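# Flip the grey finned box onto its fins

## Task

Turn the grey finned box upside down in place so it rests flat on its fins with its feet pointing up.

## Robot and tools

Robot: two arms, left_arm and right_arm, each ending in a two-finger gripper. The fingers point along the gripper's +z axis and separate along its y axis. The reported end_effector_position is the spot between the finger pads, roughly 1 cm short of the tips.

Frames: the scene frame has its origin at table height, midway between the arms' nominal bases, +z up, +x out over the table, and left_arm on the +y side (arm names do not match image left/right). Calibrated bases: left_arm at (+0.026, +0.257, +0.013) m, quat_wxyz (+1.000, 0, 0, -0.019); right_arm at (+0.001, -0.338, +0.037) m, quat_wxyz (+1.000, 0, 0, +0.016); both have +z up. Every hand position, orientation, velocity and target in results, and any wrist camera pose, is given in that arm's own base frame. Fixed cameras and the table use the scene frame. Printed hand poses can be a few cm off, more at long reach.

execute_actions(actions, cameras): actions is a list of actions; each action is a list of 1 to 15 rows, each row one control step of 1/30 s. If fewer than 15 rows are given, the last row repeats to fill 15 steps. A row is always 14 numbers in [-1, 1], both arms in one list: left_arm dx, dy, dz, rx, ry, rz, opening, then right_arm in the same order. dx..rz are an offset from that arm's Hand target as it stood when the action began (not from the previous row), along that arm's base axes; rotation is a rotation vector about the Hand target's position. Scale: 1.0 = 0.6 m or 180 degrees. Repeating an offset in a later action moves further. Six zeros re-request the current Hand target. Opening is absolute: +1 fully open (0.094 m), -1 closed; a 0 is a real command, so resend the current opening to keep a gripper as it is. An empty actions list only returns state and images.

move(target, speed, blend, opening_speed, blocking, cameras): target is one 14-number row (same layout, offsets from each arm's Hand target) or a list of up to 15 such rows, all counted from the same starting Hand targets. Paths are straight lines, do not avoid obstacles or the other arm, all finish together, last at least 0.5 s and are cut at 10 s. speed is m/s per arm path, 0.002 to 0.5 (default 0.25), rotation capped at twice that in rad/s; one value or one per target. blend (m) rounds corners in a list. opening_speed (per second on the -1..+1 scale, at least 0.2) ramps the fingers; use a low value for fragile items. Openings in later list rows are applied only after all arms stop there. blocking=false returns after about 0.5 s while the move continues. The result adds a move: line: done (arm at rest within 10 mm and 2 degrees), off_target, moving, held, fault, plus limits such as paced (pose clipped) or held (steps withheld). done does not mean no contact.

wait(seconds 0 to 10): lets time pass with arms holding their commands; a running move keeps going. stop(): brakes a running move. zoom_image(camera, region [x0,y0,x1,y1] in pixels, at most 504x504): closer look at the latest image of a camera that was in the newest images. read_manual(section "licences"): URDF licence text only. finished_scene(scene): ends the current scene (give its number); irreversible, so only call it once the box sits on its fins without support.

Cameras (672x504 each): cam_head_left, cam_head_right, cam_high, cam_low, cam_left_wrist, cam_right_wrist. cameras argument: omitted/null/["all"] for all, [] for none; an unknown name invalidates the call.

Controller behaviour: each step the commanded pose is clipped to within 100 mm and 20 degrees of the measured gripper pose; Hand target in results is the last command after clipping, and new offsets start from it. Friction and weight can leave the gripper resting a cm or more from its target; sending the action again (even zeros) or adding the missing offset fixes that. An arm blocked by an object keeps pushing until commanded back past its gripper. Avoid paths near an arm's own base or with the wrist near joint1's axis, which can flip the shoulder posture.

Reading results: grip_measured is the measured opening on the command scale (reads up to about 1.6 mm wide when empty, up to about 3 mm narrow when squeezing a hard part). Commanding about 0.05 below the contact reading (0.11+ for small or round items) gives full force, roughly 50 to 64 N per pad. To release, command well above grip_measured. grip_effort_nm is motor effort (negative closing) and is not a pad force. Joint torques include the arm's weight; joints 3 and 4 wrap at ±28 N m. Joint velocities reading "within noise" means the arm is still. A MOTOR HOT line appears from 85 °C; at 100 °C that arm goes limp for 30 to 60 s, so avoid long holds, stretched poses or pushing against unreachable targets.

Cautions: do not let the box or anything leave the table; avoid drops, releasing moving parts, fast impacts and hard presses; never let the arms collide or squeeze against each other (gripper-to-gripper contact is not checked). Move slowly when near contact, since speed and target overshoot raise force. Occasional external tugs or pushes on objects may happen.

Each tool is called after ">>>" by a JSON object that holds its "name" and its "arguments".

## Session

>>> {"name": "execute_actions", "arguments": {"actions": []}}

>>> {"name": "zoom_image", "arguments": {"camera": "cam_head_right", "region": [180, 150, 480, 400]}}

>>> {"name": "zoom_image", "arguments": {"camera": "cam_high", "region": [60, 150, 460, 450]}}

Scene clock: 0.00 s.
left_arm: end_effector_position=(+0.7469, +0.0627, +0.1858) grip_measured=+1.000 grip_effort_nm=n/a end_effector_quat_wxyz=(+0.600, +0.118, +0.783, +0.112) | right_arm: end_effector_position=(+0.2461, -0.0955, +0.3388) grip_measured=+1.000 grip_effort_nm=n/a end_effector_quat_wxyz=(+0.392, +0.340, +0.834, -0.188)
Joint positions: left_arm=[0.099 1.879 1.257 0.363 0.062 0.35 0.094] | right_arm=[0.029 0.581 0.868 -1.173 0.637 0.571 0.094]
Joint velocities: within noise
Joint torques (N m): no reading
Heat: left arm: hottest elbow 33 °C; right arm: hottest elbow 36 °C.
Hand target: left_arm +0.7532, +0.0634, +0.1927; +0.607, +0.117, +0.778, +0.114 | right_arm +0.2481, -0.0955, +0.3525; +0.404, +0.343, +0.828, -0.182
Tool commands: left_gripper/opening=+1.0 right_gripper/opening=+1.0

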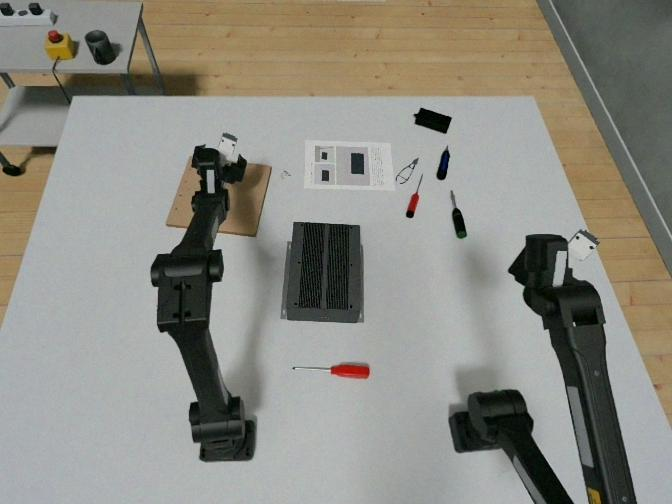

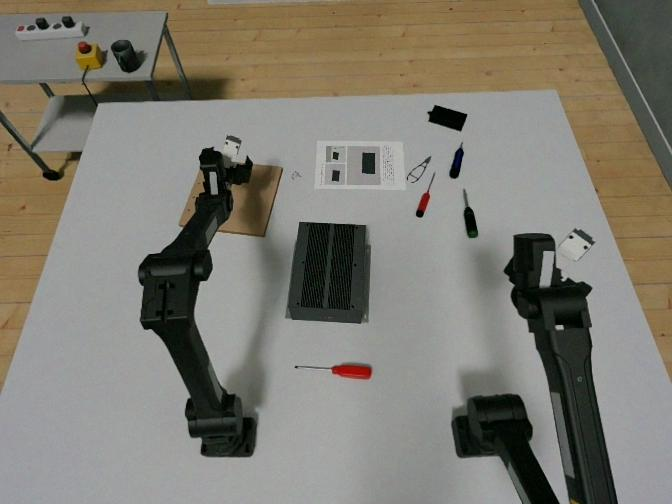

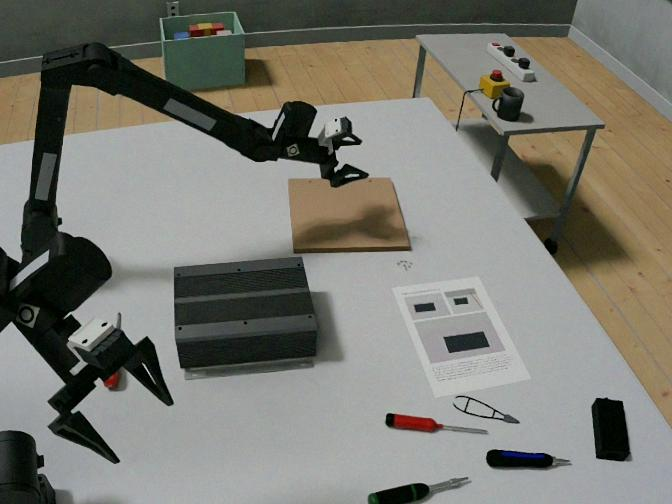

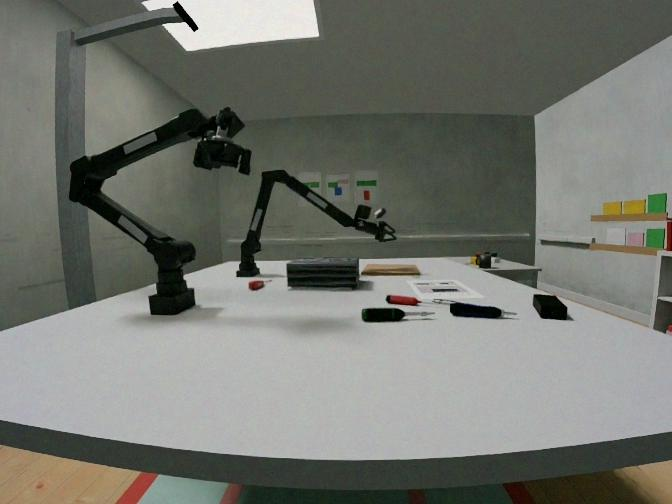

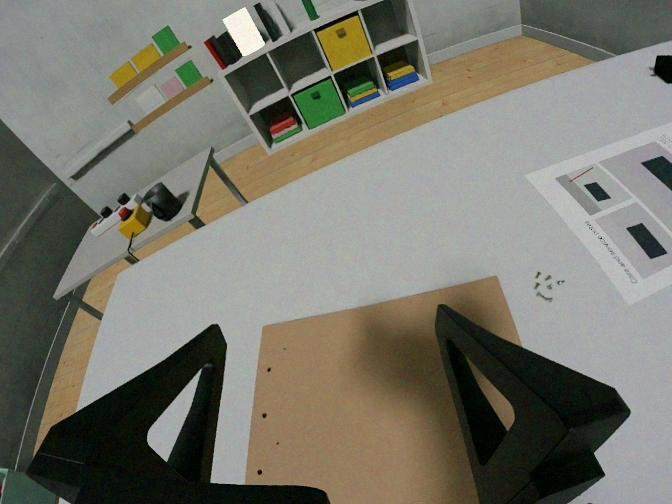

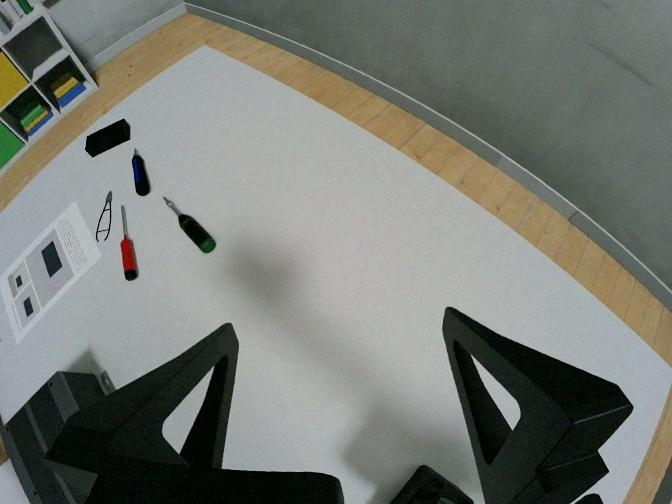

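Scaled by 1.680.

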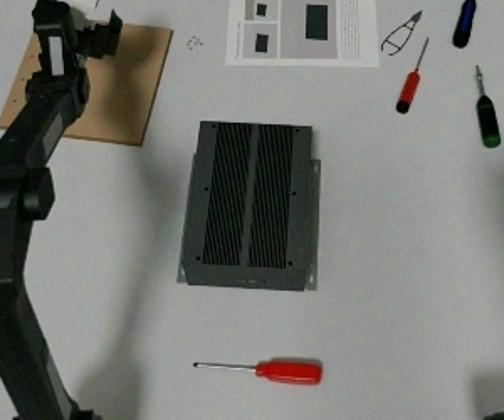

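Scaled by 1.260.

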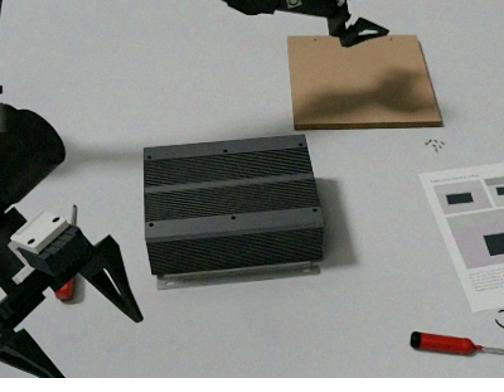

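>>> {"name": "zoom_image", "arguments": {"camera": "cam_high", "region": [170, 320, 330, 400]}}

>>> {"name": "zoom_image", "arguments": {"camera": "cam_low", "region": [270, 240, 380, 310]}}

>>> {"name": "zoom_image", "arguments": {"camera": "cam_head_right", "region": [270, 200, 390, 340]}}

Scaled by 3.150.

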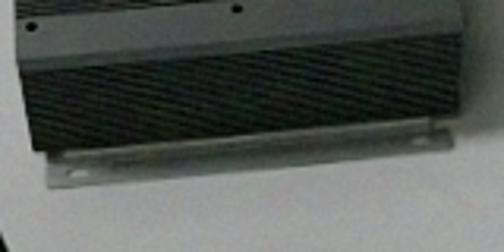

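Scaled by 4.582.

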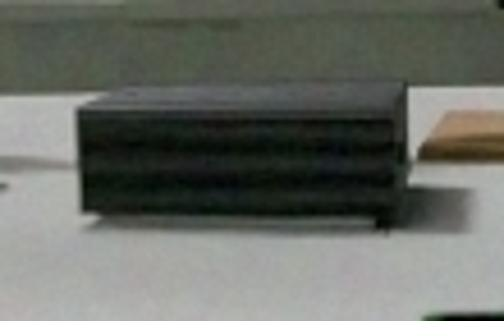

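Scaled by 3.600.

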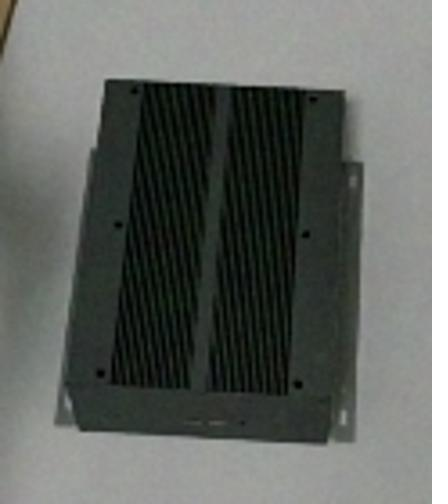

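>>> {"name": "move", "arguments": {"target": [[-0.505,-0.0557,0.079,0.1463,0.0567,-0.1713,-0.28,0.0365,0.3258,-0.0875,0.0114,0.0131,0.3646,-0.28],[-0.8053,-0.2723,-0.0712,0.388,-0.0364,-0.3161,-0.28,0.0632,0.5375,-0.3775,-0.4971,0.0056,0.6331,-0.28]], "blend": 0.04, "speed": 0.25, "cameras": ["cam_head_right","cam_high","cam_left_wrist","cam_right_wrist"]}}

Scene clock: 583.93 s.
left_arm: end_effector_position=(+0.2727, -0.0980, +0.1502) grip_measured=-0.277 grip_effort_nm=-0.120 end_effector_quat_wxyz=(+0.456, +0.752, +0.410, +0.240) | right_arm: end_effector_position=(+0.2870, +0.2211, +0.1238) grip_measured=-0.279 grip_effort_nm=-0.085 end_effector_quat_wxyz=(-0.449, +0.754, -0.413, +0.241)
Joint positions: left_arm=[-0.092 0.459 0.221 -0.305 0.432 1.804 0.034] | right_arm=[0.716 0.904 0.265 0.134 0.122 -1.496 0.034]
Joint velocities: within noise
Joint torques (N m): left_arm=[-1.55 1.26 9.72 1.77 0.15 -0.14] | right_arm=[-0.21 -0.67 7.62 2.76 -0.15 -0.07]
Heat: left arm: hottest elbow 47 °C; right arm: hottest elbow 49 °C.
Hand target: left_arm +0.2700, -0.1001, +0.1500; +0.454, +0.757, +0.403, +0.242 | right_arm +0.2859, +0.2270, +0.1259; -0.455, +0.757, -0.403, +0.242
Off the commanded pose: left_arm 0.003 m, 1 deg | right_arm 0.006 m, 1 deg.
move: done
Images, in order (width x height): cam_head_right 672x504, cam_high 672x504, cam_left_wrist 672x504, cam_right_wrist 672x504.

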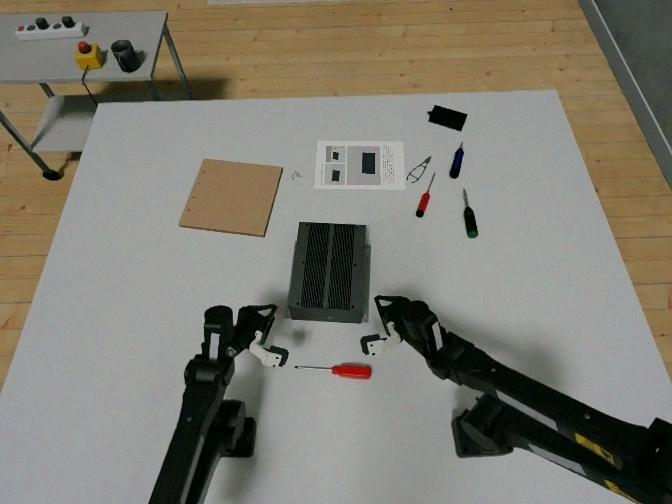

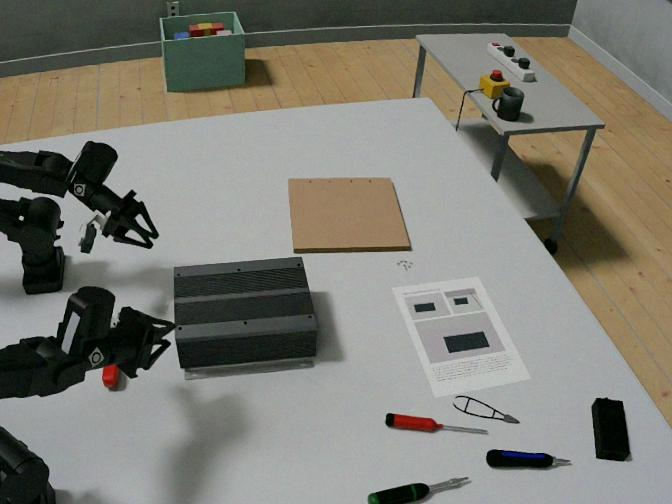

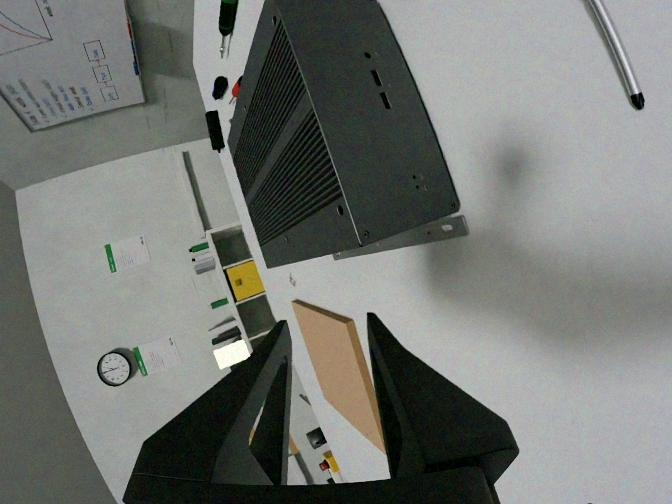

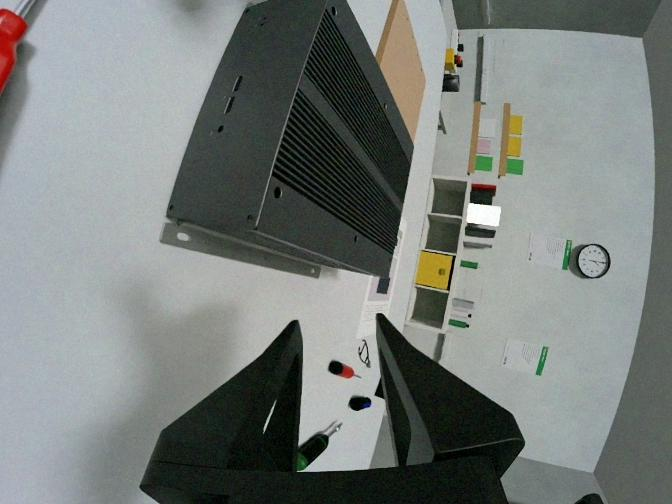

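>>> {"name": "zoom_image", "arguments": {"camera": "cam_right_wrist", "region": [140, 190, 340, 290]}}

>>> {"name": "zoom_image", "arguments": {"camera": "cam_left_wrist", "region": [320, 190, 480, 290]}}

Scaled by 2.520 from the camera's 672x504 image, which has a finer 960x720 frame.

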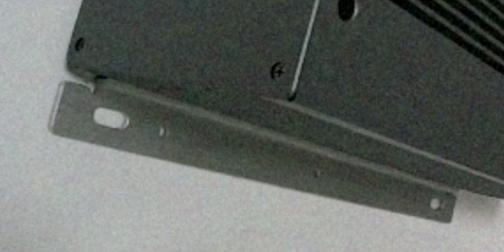

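Scaled by 3.150 from the camera's 672x504 image, which has a finer 960x720 frame.

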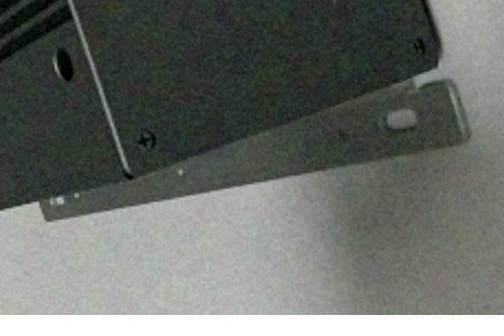

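>>> {"name": "move", "arguments": {"target": [[0.0697,-0.0087,-0.13,0,0,0,-0.49,0.0085,0.012,-0.13,-0.0242,0.0373,0,-0.49],[0.0697,-0.0087,-0.2317,0,0,0,-0.49,0.0085,0.012,-0.232,-0.0242,0.0373,0,-0.49]], "blend": 0.02, "speed": [0.15, 0.08], "cameras": ["cam_left_wrist","cam_right_wrist","cam_high"]}}

>>> {"name": "zoom_image", "arguments": {"camera": "cam_left_wrist", "region": [270, 200, 490, 350]}}

>>> {"name": "zoom_image", "arguments": {"camera": "cam_right_wrist", "region": [180, 200, 400, 350]}}

Scene clock: 736.67 s.
left_arm: end_effector_position=(+0.3149, -0.1022, +0.0133) grip_measured=-0.487 grip_effort_nm=-0.125 end_effector_quat_wxyz=(+0.452, +0.756, +0.404, +0.247) | right_arm: end_effector_position=(+0.2939, +0.2300, -0.0130) grip_measured=-0.489 grip_effort_nm=-0.085 end_effector_quat_wxyz=(-0.396, +0.787, -0.422, +0.216)
Joint positions: left_arm=[-0.098 1.539 0.094 0.905 0.422 1.82 0.024] | right_arm=[0.716 1.596 0.228 0.728 0.109 -1.497 0.024]
Joint velocities: within noise
Joint torques (N m): left_arm=[-1.49 -2.67 2.4 2.65 0.35 -0.33] | right_arm=[-0.26 -4.84 2.39 2.66 -0.13 0.13]
Heat: left arm: hottest elbow 44 °C; right arm: hottest elbow 47 °C.
Hand target: left_arm +0.3118, -0.1052, +0.0109; +0.454, +0.757, +0.403, +0.242 | right_arm +0.2911, +0.2343, -0.0133; -0.402, +0.786, -0.419, +0.212
Off the commanded pose: left_arm 0.005 m, 1 deg | right_arm 0.005 m, 1 deg.
move: done
Images, in order (width x height): cam_high 672x504, cam_left_wrist 672x504, cam_right_wrist 672x504.

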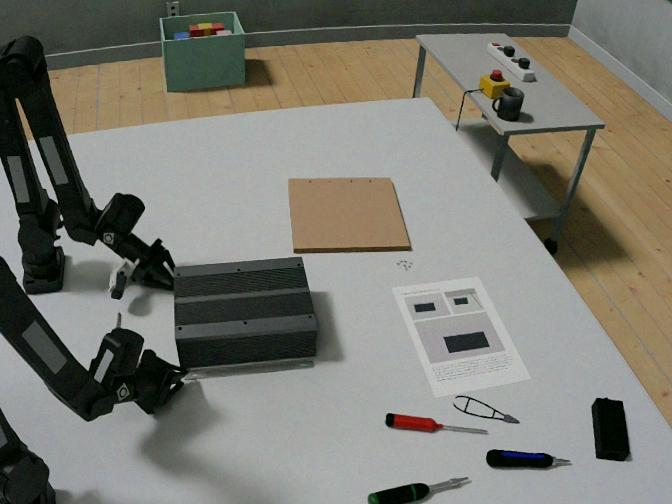

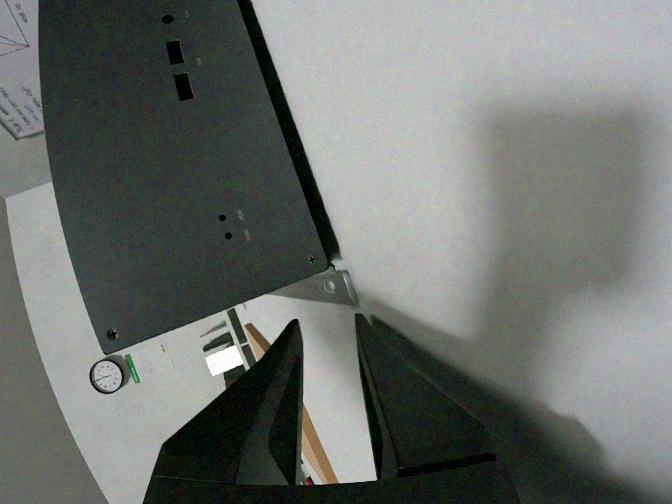

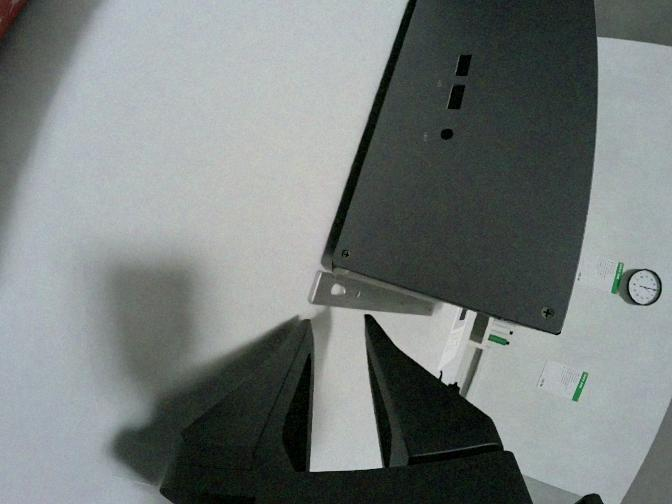

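Scaled by 2.291 from the camera's 672x504 image, which has a finer 960x720 frame.

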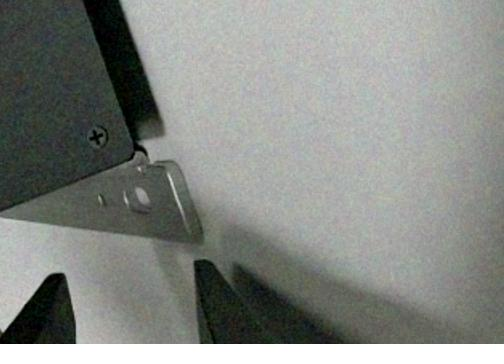

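Scaled by 2.291 from the camera's 672x504 image, which has a finer 960x720 frame.

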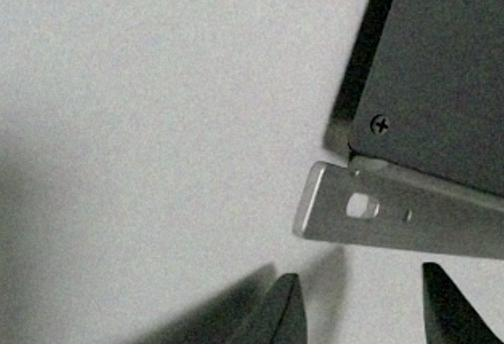

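>>> {"name": "zoom_image", "arguments": {"camera": "cam_high", "region": [160, 345, 240, 405]}}

>>> {"name": "execute_actions", "arguments": {"actions": [], "cameras": ["cam_low"]}}

>>> {"name": "zoom_image", "arguments": {"camera": "cam_low", "region": [280, 260, 370, 300]}}

Scaled by 6.300.

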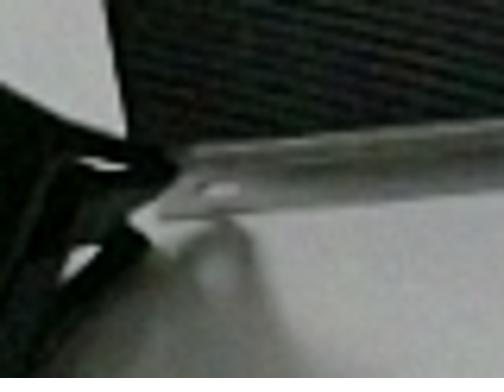

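Scene clock: 833.23 s.
left_arm: end_effector_position=(+0.3150, -0.1022, +0.0134) grip_measured=-0.487 grip_effort_nm=-0.120 end_effector_quat_wxyz=(+0.453, +0.756, +0.404, +0.247) | right_arm: end_effector_position=(+0.2939, +0.2300, -0.0130) grip_measured=-0.489 grip_effort_nm=-0.081 end_effector_quat_wxyz=(-0.396, +0.787, -0.422, +0.216)
Joint positions: left_arm=[-0.098 1.539 0.094 0.906 0.422 1.82 0.024] | right_arm=[0.716 1.596 0.228 0.728 0.109 -1.497 0.024]
Joint velocities: within noise
Joint torques (N m): left_arm=[-1.61 -2.67 2.33 2.74 0.35 -0.32] | right_arm=[0.56 -5.01 2.52 2.58 -0.16 0.1]
Heat: left arm: hottest elbow 38 °C; right arm: hottest elbow 39 °C.
Hand target: left_arm +0.3118, -0.1053, +0.0109; +0.454, +0.757, +0.403, +0.242 | right_arm +0.2911, +0.2343, -0.0133; -0.402, +0.786, -0.419, +0.212
Tool commands: left_gripper/opening=-0.49 right_gripper/opening=-0.49
Off the commanded pose: left_arm 0.005 m, 1 deg | right_arm 0.005 m, 1 deg.
Images, in order (width x height): cam_low 672x504.

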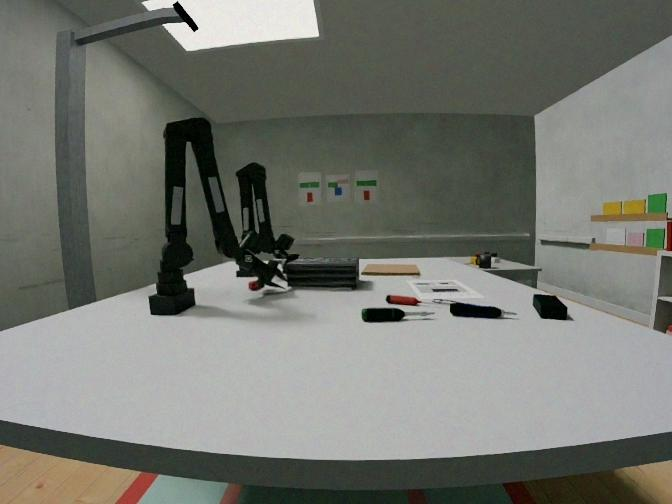

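Scaled by 5.600.

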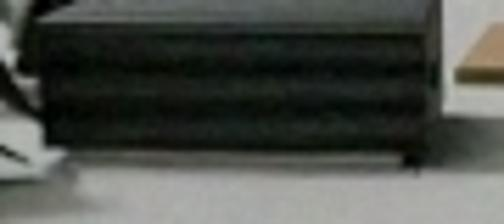

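>>> {"name": "move", "arguments": {"target": [[0.0,0.0,0.055,0,0,0,-1,-0.1,-0.065,0.1,0,0,0,-0.49],[0.055,-0.004,0.055,0,0,0,-1,-0.1,-0.2,0.25,0,0,0,-0.49],[0.055,-0.027,0.055,0,0,0,-1,-0.05,-0.25,0.25,0,0,0,-0.49],[0.055,-0.08,0.055,0,0,0,-1,0.0,-0.28,0.25,0,0,0,-0.49]], "blend": [0.01,0.01,0.005,0], "speed": [0.15,0.15,0.08,0.05], "cameras": ["cam_head_right","cam_left_wrist"]}}

Scene clock: 937.47 s.
left_arm: end_effector_position=(+0.3349, -0.1228, +0.0320) grip_measured=-0.989 grip_effort_nm=-0.540 end_effector_quat_wxyz=(+0.424, +0.752, +0.436, +0.254) | right_arm: end_effector_position=(+0.2713, +0.0700, +0.1102) grip_measured=-0.489 grip_effort_nm=-0.085 end_effector_quat_wxyz=(-0.391, +0.792, -0.431, +0.184)
Joint positions: left_arm=[-0.241 1.365 0.164 0.649 0.227 1.723 0] | right_arm=[-0.054 0.629 0.262 -0.437 -0.517 -1.986 0.024]
Joint velocities: within noise
Joint torques (N m): left_arm=[-5.66 -2.37 7.62 3.04 1.52 -0.38] | right_arm=[-1.38 1.67 11.84 2.35 -0.48 -0.06]
Heat: left arm: hottest elbow 37 °C; right arm: hottest elbow 39 °C.
Hand target: left_arm +0.3447, -0.1533, +0.0438; +0.454, +0.757, +0.403, +0.242 | right_arm +0.2910, +0.0664, +0.1367; -0.402, +0.786, -0.419, +0.212
Off the commanded pose: left_arm 0.034 m, 5 deg | right_arm 0.033 m, 4 deg.
move: off_target (left_arm, right_arm)
Images, in order (width x height): cam_head_right 672x504, cam_left_wrist 672x504.

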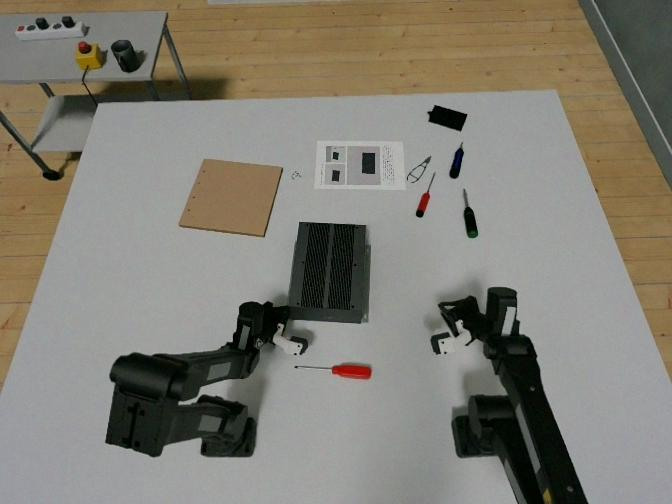

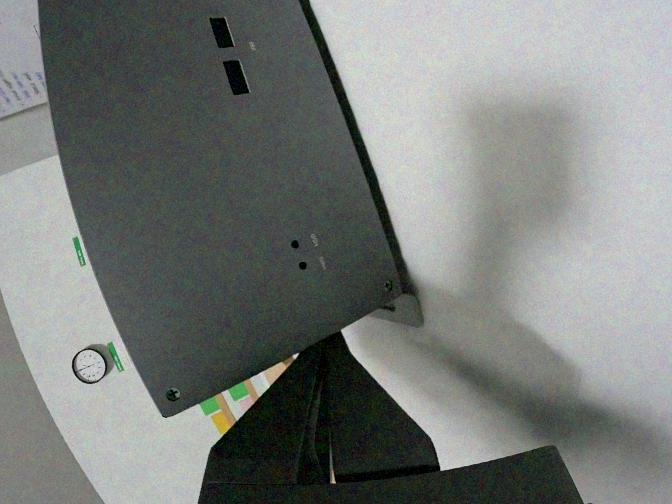

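>>> {"name": "move", "arguments": {"target": [0.0,-0.035,0,0,0,0,-1,0,0,0,0,0,0,-0.49], "speed": 0.03, "cameras": ["cam_head_right"]}}

Scene clock: 946.30 s.
left_arm: end_effector_position=(+0.3320, -0.1348, +0.0288) grip_measured=-0.990 grip_effort_nm=-0.540 end_effector_quat_wxyz=(+0.416, +0.751, +0.443, +0.257) | right_arm: end_effector_position=(+0.2713, +0.0700, +0.1099) grip_measured=-0.489 grip_effort_nm=-0.085 end_effector_quat_wxyz=(-0.391, +0.792, -0.431, +0.184)
Joint positions: left_arm=[-0.315 1.378 0.166 0.657 0.145 1.68 0] | right_arm=[-0.054 0.63 0.262 -0.437 -0.517 -1.986 0.024]
Joint velocities: within noise
Joint torques (N m): left_arm=[-6.53 -2.49 8.54 3.03 1.86 -0.35] | right_arm=[-1.14 1.96 11.96 2.52 -0.46 -0.06]
Heat: left arm: hottest elbow 37 °C; right arm: hottest elbow 41 °C.
Hand target: left_arm +0.3449, -0.1742, +0.0440; +0.454, +0.757, +0.403, +0.242 | right_arm +0.2909, +0.0663, +0.1366; -0.402, +0.786, -0.419, +0.212
Off the commanded pose: left_arm 0.044 m, 7 deg | right_arm 0.033 m, 4 deg.
move: off_target (left_arm, right_arm)
Images, in order (width x height): cam_head_right 672x504.

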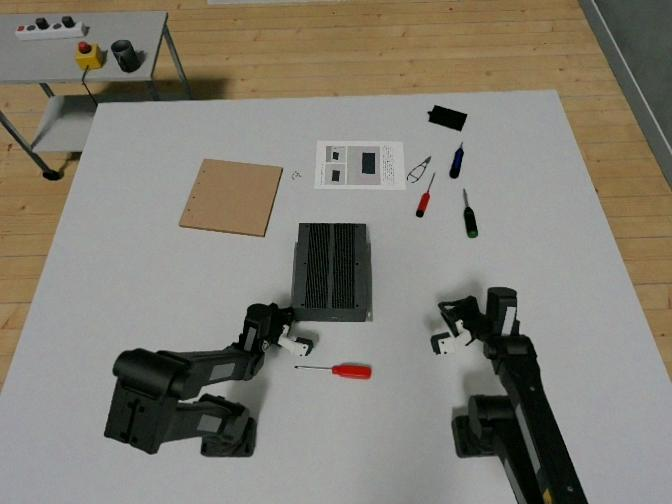

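>>> {"name": "move", "arguments": {"target": [0.0,-0.055,0.005,0,0,0,-1,0,0,0,0,0,0,-0.49], "speed": 0.04, "cameras": ["cam_head_right"]}}

>>> {"name": "zoom_image", "arguments": {"camera": "cam_head_right", "region": [270, 200, 400, 340]}}

Scene clock: 952.03 s.
left_arm: end_effector_position=(+0.3259, -0.1557, +0.0272) grip_measured=-0.990 grip_effort_nm=-0.535 end_effector_quat_wxyz=(+0.408, +0.752, +0.446, +0.263) | right_arm: end_effector_position=(+0.2713, +0.0700, +0.1099) grip_measured=-0.489 grip_effort_nm=-0.090 end_effector_quat_wxyz=(-0.391, +0.792, -0.431, +0.184)
Joint positions: left_arm=[-0.432 1.385 0.173 0.654 0.025 1.624 0] | right_arm=[-0.054 0.63 0.262 -0.437 -0.517 -1.986 0.024]
Joint velocities: within noise
Joint torques (N m): left_arm=[-7.24 -2.49 10.51 2.43 2.27 -0.36] | right_arm=[-1.79 1.55 11.86 2.39 -0.49 -0.09]
Heat: left arm: hottest elbow 38 °C; right arm: hottest elbow 42 °C.
Hand target: left_arm +0.3447, -0.2072, +0.0468; +0.454, +0.757, +0.403, +0.242 | right_arm +0.2909, +0.0663, +0.1366; -0.402, +0.786, -0.419, +0.212
Off the commanded pose: left_arm 0.058 m, 8 deg | right_arm 0.033 m, 4 deg.
move: off_target (left_arm, right_arm)
Images, in order (width x height): cam_head_right 672x504.

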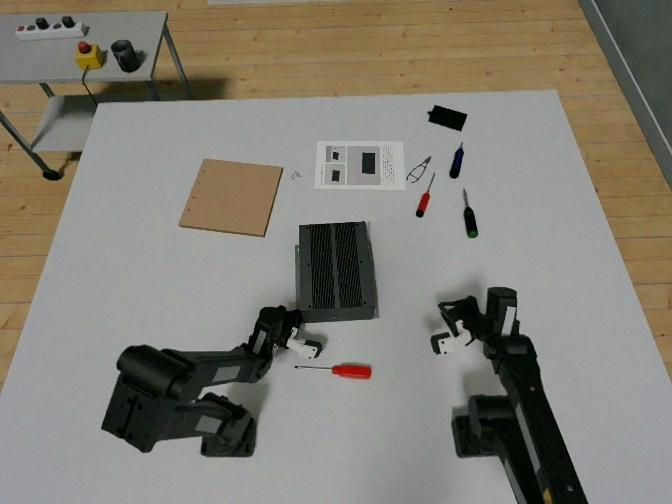

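Scaled by 3.600.

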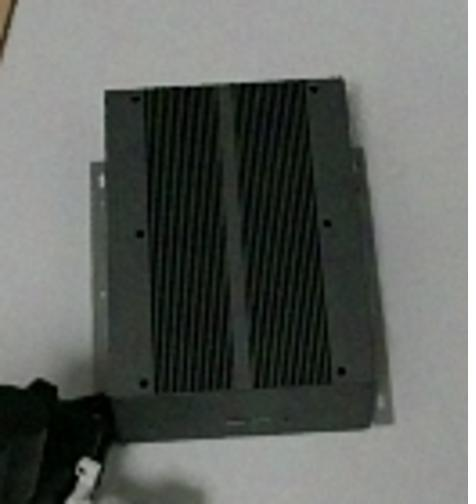

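>>> {"name": "move", "arguments": {"target": [0,0.13,0.0,0,0,0,-1,0,0,0,0,0,0,-0.49], "speed": 0.1, "cameras": ["cam_head_right","cam_left_wrist"]}}

Scene clock: 1005.80 s.
left_arm: end_effector_position=(+0.3339, -0.1300, +0.0376) grip_measured=-0.990 grip_effort_nm=-0.540 end_effector_quat_wxyz=(+0.450, +0.760, +0.409, +0.230) | right_arm: end_effector_position=(+0.2712, +0.0700, +0.1098) grip_measured=-0.489 grip_effort_nm=-0.081 end_effector_quat_wxyz=(-0.391, +0.792, -0.431, +0.184)
Joint positions: left_arm=[-0.208 1.364 0.173 0.645 0.343 1.751 0] | right_arm=[-0.054 0.63 0.262 -0.437 -0.517 -1.987 0.024]
Joint velocities: within noise
Joint torques (N m): left_arm=[0.03 -4.84 6.39 1.72 0.34 -0.11] | right_arm=[-1.03 1.32 11.92 2.35 -0.45 -0.05]
Heat: left arm: hottest elbow 44 °C; right arm: hottest elbow 49 °C.
Hand target: left_arm +0.3448, -0.1291, +0.0468; +0.454, +0.757, +0.403, +0.242 | right_arm +0.2909, +0.0663, +0.1366; -0.402, +0.786, -0.419, +0.212
Off the commanded pose: left_arm 0.014 m, 2 deg | right_arm 0.033 m, 4 deg.
move: off_target (left_arm, right_arm)
Images, in order (width x height): cam_head_right 672x504, cam_left_wrist 672x504.

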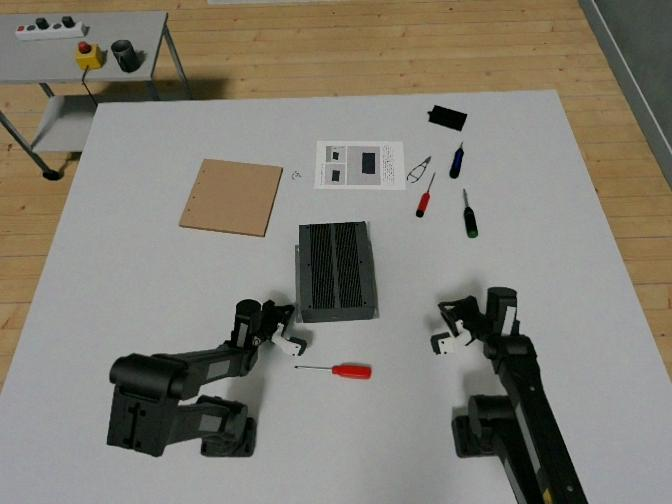

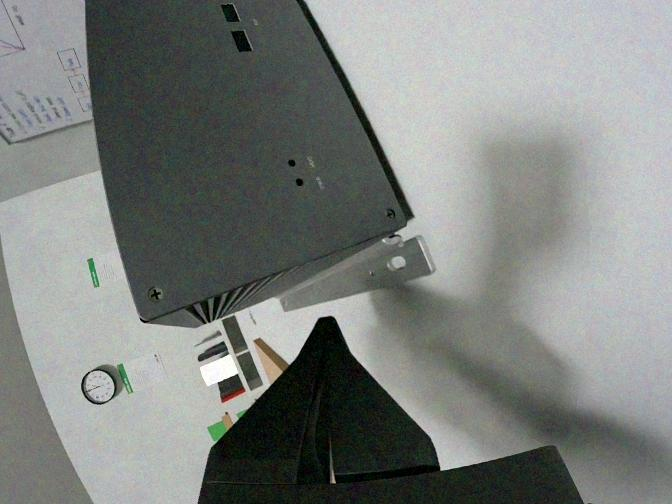

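>>> {"name": "move", "arguments": {"target": [[-0.04,0.04,0.03,0,0,0,-1,0,0,0,0,0,0,-0.49],[-0.21,0.0,0.06,0,0,0,-1,0,0,0,0,0,0,-0.49],[-0.21,-0.20,0.06,0.0101,0.0255,0.1328,-1,0,0,0,0,0,0,-0.49],[-0.19,-0.20,0.0,0.0101,0.0255,0.1328,-1,0,0,0,0,0,0,-0.49]], "speed": 0.15, "blend": 0.02, "cameras": ["cam_head_right","cam_left_wrist","cam_low"]}}

Scene clock: 1085.43 s.
left_arm: end_effector_position=(+0.2722, -0.1176, +0.0637) grip_measured=-0.990 grip_effort_nm=-0.540 end_effector_quat_wxyz=(+0.458, +0.757, +0.397, +0.246) | right_arm: end_effector_position=(+0.2712, +0.0700, +0.1098) grip_measured=-0.489 grip_effort_nm=-0.085 end_effector_quat_wxyz=(-0.391, +0.792, -0.431, +0.184)
Joint positions: left_arm=[-0.213 0.875 0.03 0.335 0.337 1.763 0] | right_arm=[-0.054 0.63 0.262 -0.437 -0.517 -1.987 0.024]
Joint velocities: within noise
Joint torques (N m): left_arm=[0.03 1.32 8.03 2.84 0.34 -0.25] | right_arm=[-1.85 1.85 11.93 2.47 -0.44 -0.11]
Heat: left arm: hottest elbow 41 °C; right arm: hottest elbow 52 °C.
Hand target: left_arm +0.2786, -0.1164, +0.0692; +0.462, +0.753, +0.395, +0.253 (not the last commanded pose) | right_arm +0.2909, +0.0663, +0.1366; -0.402, +0.786, -0.419, +0.212
Off the commanded pose: left_arm 0.139 m, 25 deg | right_arm 0.033 m, 4 deg.
move: held (left_arm; a check stopped the path), off_target (right_arm); path passed 1 of 4 targets; blend cut to 0.0191 m at target 1, 0.019 m at target 3; limits=held
pose unreachable (left arm): on one or more control steps of this call, first in action 0 (counted from 0), this arm could not follow its commanded pose, so it was not sent that pose on those steps. It may still have moved: this result reports where it is.
cause: moving toward the commanded pose would bring two parts of the arm too close to each other (its shoulder (the part past joint 1) and its forearm (the part past joint 3), with joints 2 (shoulder) and 3 (elbow) between them).
Images, in order (width x height): cam_head_right 672x504, cam_low 672x504, cam_left_wrist 672x504.

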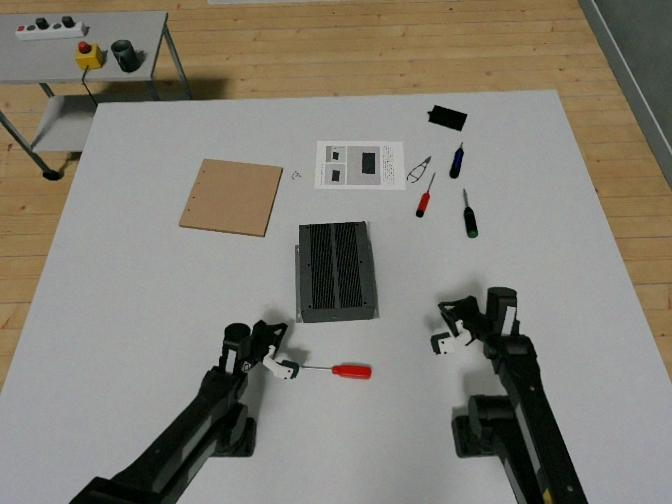

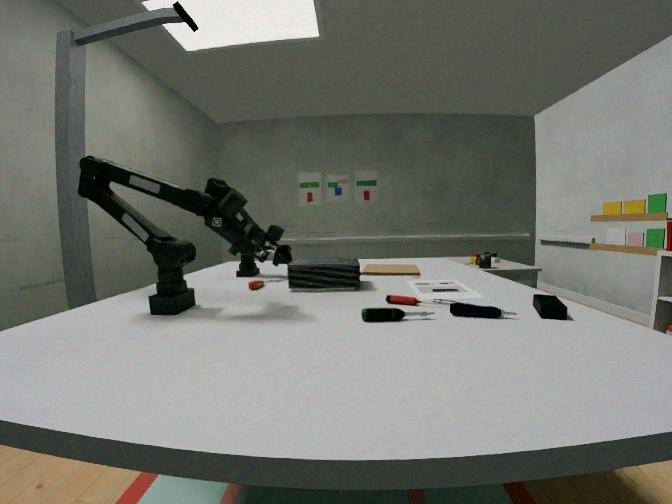

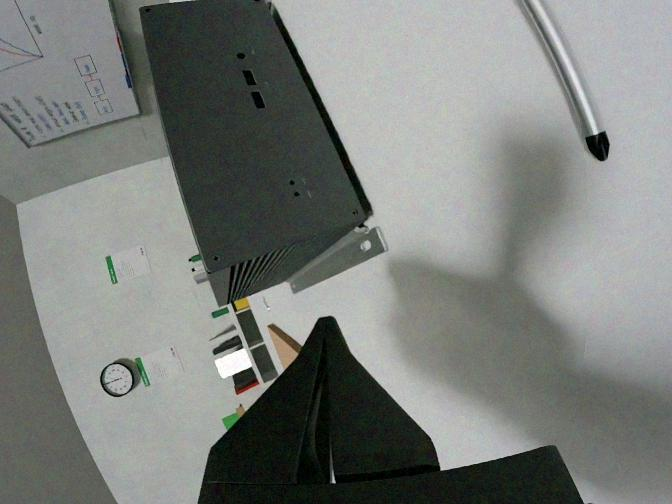

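>>> {"name": "move", "arguments": {"target": [[-0.073,-0.123,0.035,0.0045,0.018,0.067,-1,0,0,0,0,0,0,-0.49],[-0.089,-0.223,-0.015,0.009,0.036,0.133,-1,0,0,0,0,0,0,-0.49],[-0.056,-0.234,-0.075,0.009,0.036,0.133,-1,0,0,0,0,0,0,-0.49]], "speed": 0.15, "blend": 0.02, "cameras": ["cam_head_right","cam_left_wrist"]}}

Scene clock: 1101.80 s.
left_arm: end_effector_position=(+0.2371, -0.2462, +0.0202) grip_measured=-0.990 grip_effort_nm=-0.540 end_effector_quat_wxyz=(+0.356, +0.682, +0.558, +0.310) | right_arm: end_effector_position=(+0.2712, +0.0700, +0.1098) grip_measured=-0.489 grip_effort_nm=-0.090 end_effector_quat_wxyz=(-0.391, +0.792, -0.431, +0.184)
Joint positions: left_arm=[-1.161 1.404 0.292 0.229 -0.77 0.898 0] | right_arm=[-0.054 0.63 0.262 -0.437 -0.517 -1.987 0.024]
Joint velocities: within noise
Joint torques (N m): left_arm=[0.21 -3.66 7.12 2.37 -0.18 -0.3] | right_arm=[-2.14 1.67 11.9 2.26 -0.43 -0.06]
Heat: left arm: hottest elbow 41 °C; right arm: hottest elbow 52 °C.
Hand target: left_arm +0.2451, -0.2568, +0.0242; +0.366, +0.674, +0.564, +0.307 | right_arm +0.2909, +0.0663, +0.1366; -0.402, +0.786, -0.419, +0.212
Off the commanded pose: left_arm 0.014 m, 2 deg | right_arm 0.033 m, 4 deg.
move: off_target (left_arm, right_arm)
Images, in order (width x height): cam_head_right 672x504, cam_left_wrist 672x504.

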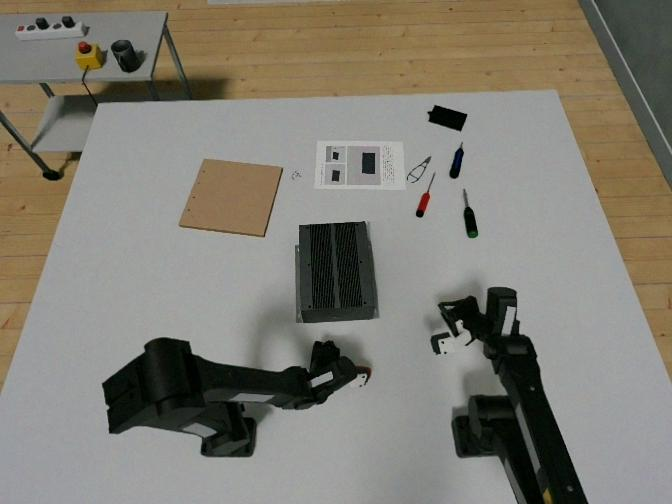

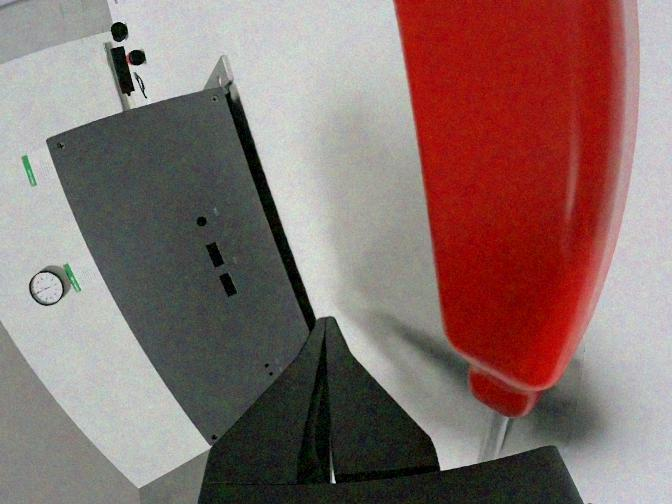

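>>> {"name": "move", "arguments": {"target": [[0.067,0,0,0,0,0.0556,-1,0,0,0,0,0,0,-0.49],[0.067,0,-0.032,0,0,0.0556,-1,0,0,0,0,0,0,-0.49]], "speed": 0.08, "cameras": ["cam_head_right","cam_left_wrist","cam_low","cam_right_wrist"]}}

Scene clock: 1120.97 s.
left_arm: end_effector_position=(+0.2778, -0.2501, +0.0041) grip_measured=-0.990 grip_effort_nm=-0.535 end_effector_quat_wxyz=(+0.329, +0.632, +0.613, +0.340) | right_arm: end_effector_position=(+0.2712, +0.0700, +0.1098) grip_measured=-0.489 grip_effort_nm=-0.085 end_effector_quat_wxyz=(-0.391, +0.792, -0.431, +0.184)
Joint positions: left_arm=[-1.076 1.567 0.407 0.212 -0.823 0.805 0] | right_arm=[-0.054 0.63 0.262 -0.437 -0.517 -1.987 0.024]
Joint velocities: within noise
Joint torques (N m): left_arm=[0.03 -5.48 6.24 2.3 -0.36 -0.38] | right_arm=[-1.55 1.49 12 2.5 -0.47 -0.08]
Heat: left arm: hottest elbow 41 °C; right arm: hottest elbow 53 °C.
Hand target: left_arm +0.2853, -0.2569, +0.0051; +0.338, +0.622, +0.621, +0.337 | right_arm +0.2909, +0.0663, +0.1366; -0.402, +0.786, -0.419, +0.212
Off the commanded pose: left_arm 0.010 m, 2 deg | right_arm 0.033 m, 4 deg.
move: off_target (right_arm)
Images, in order (width x height): cam_head_right 672x504, cam_low 672x504, cam_left_wrist 672x504, cam_right_wrist 672x504.

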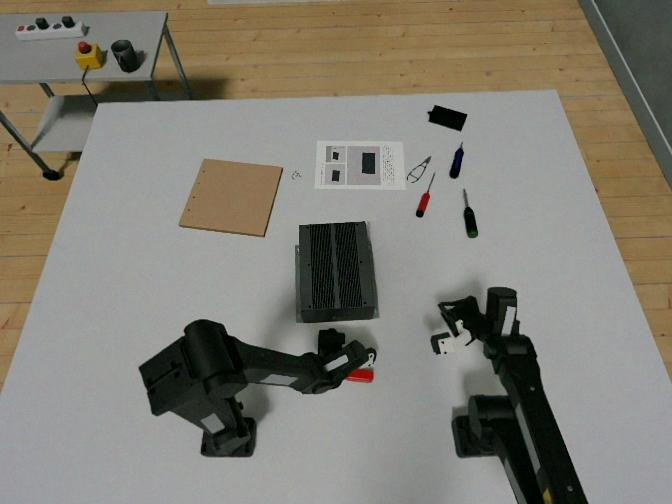

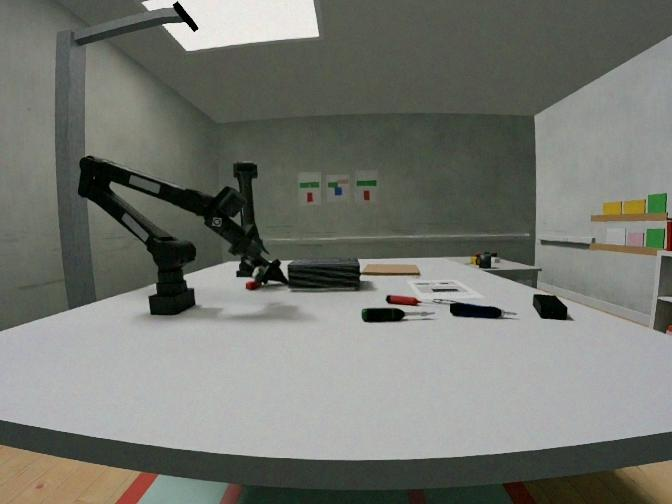

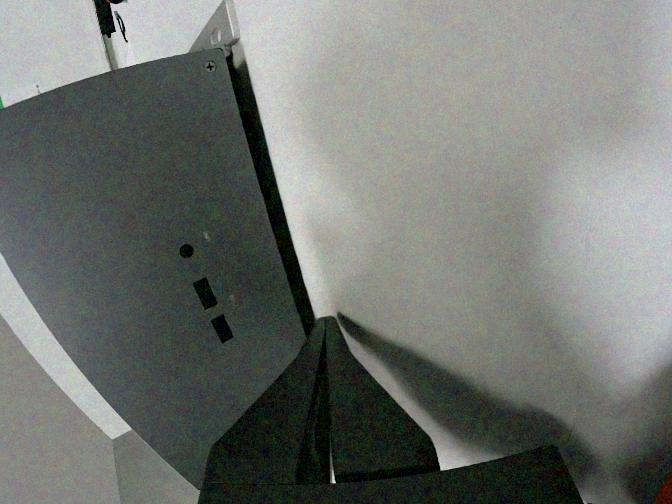

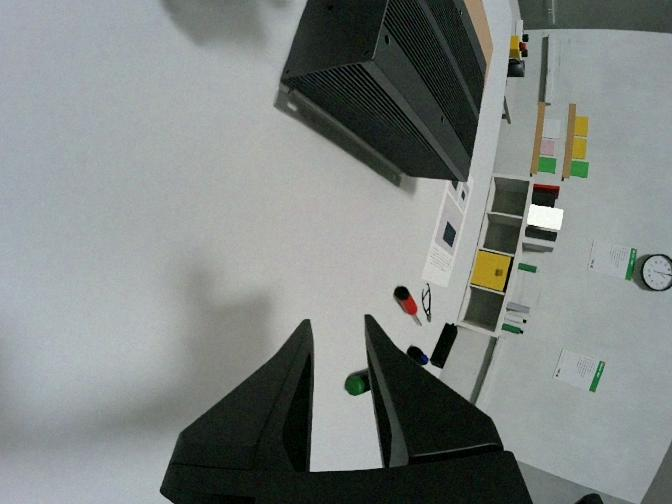

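>>> {"name": "zoom_image", "arguments": {"camera": "cam_left_wrist", "region": [240, 220, 440, 370]}}

>>> {"name": "zoom_image", "arguments": {"camera": "cam_low", "region": [220, 240, 400, 310]}}

Scaled by 2.520 from the camera's 672x504 image, which has a finer 960x720 frame.

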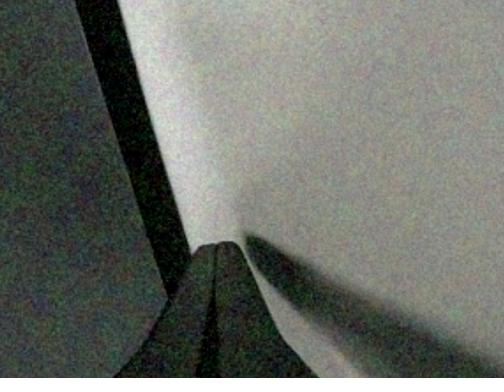

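Scaled by 2.800.

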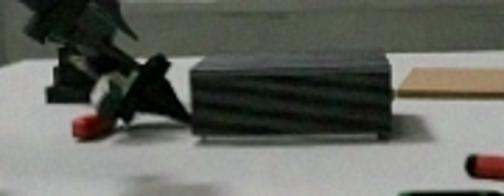

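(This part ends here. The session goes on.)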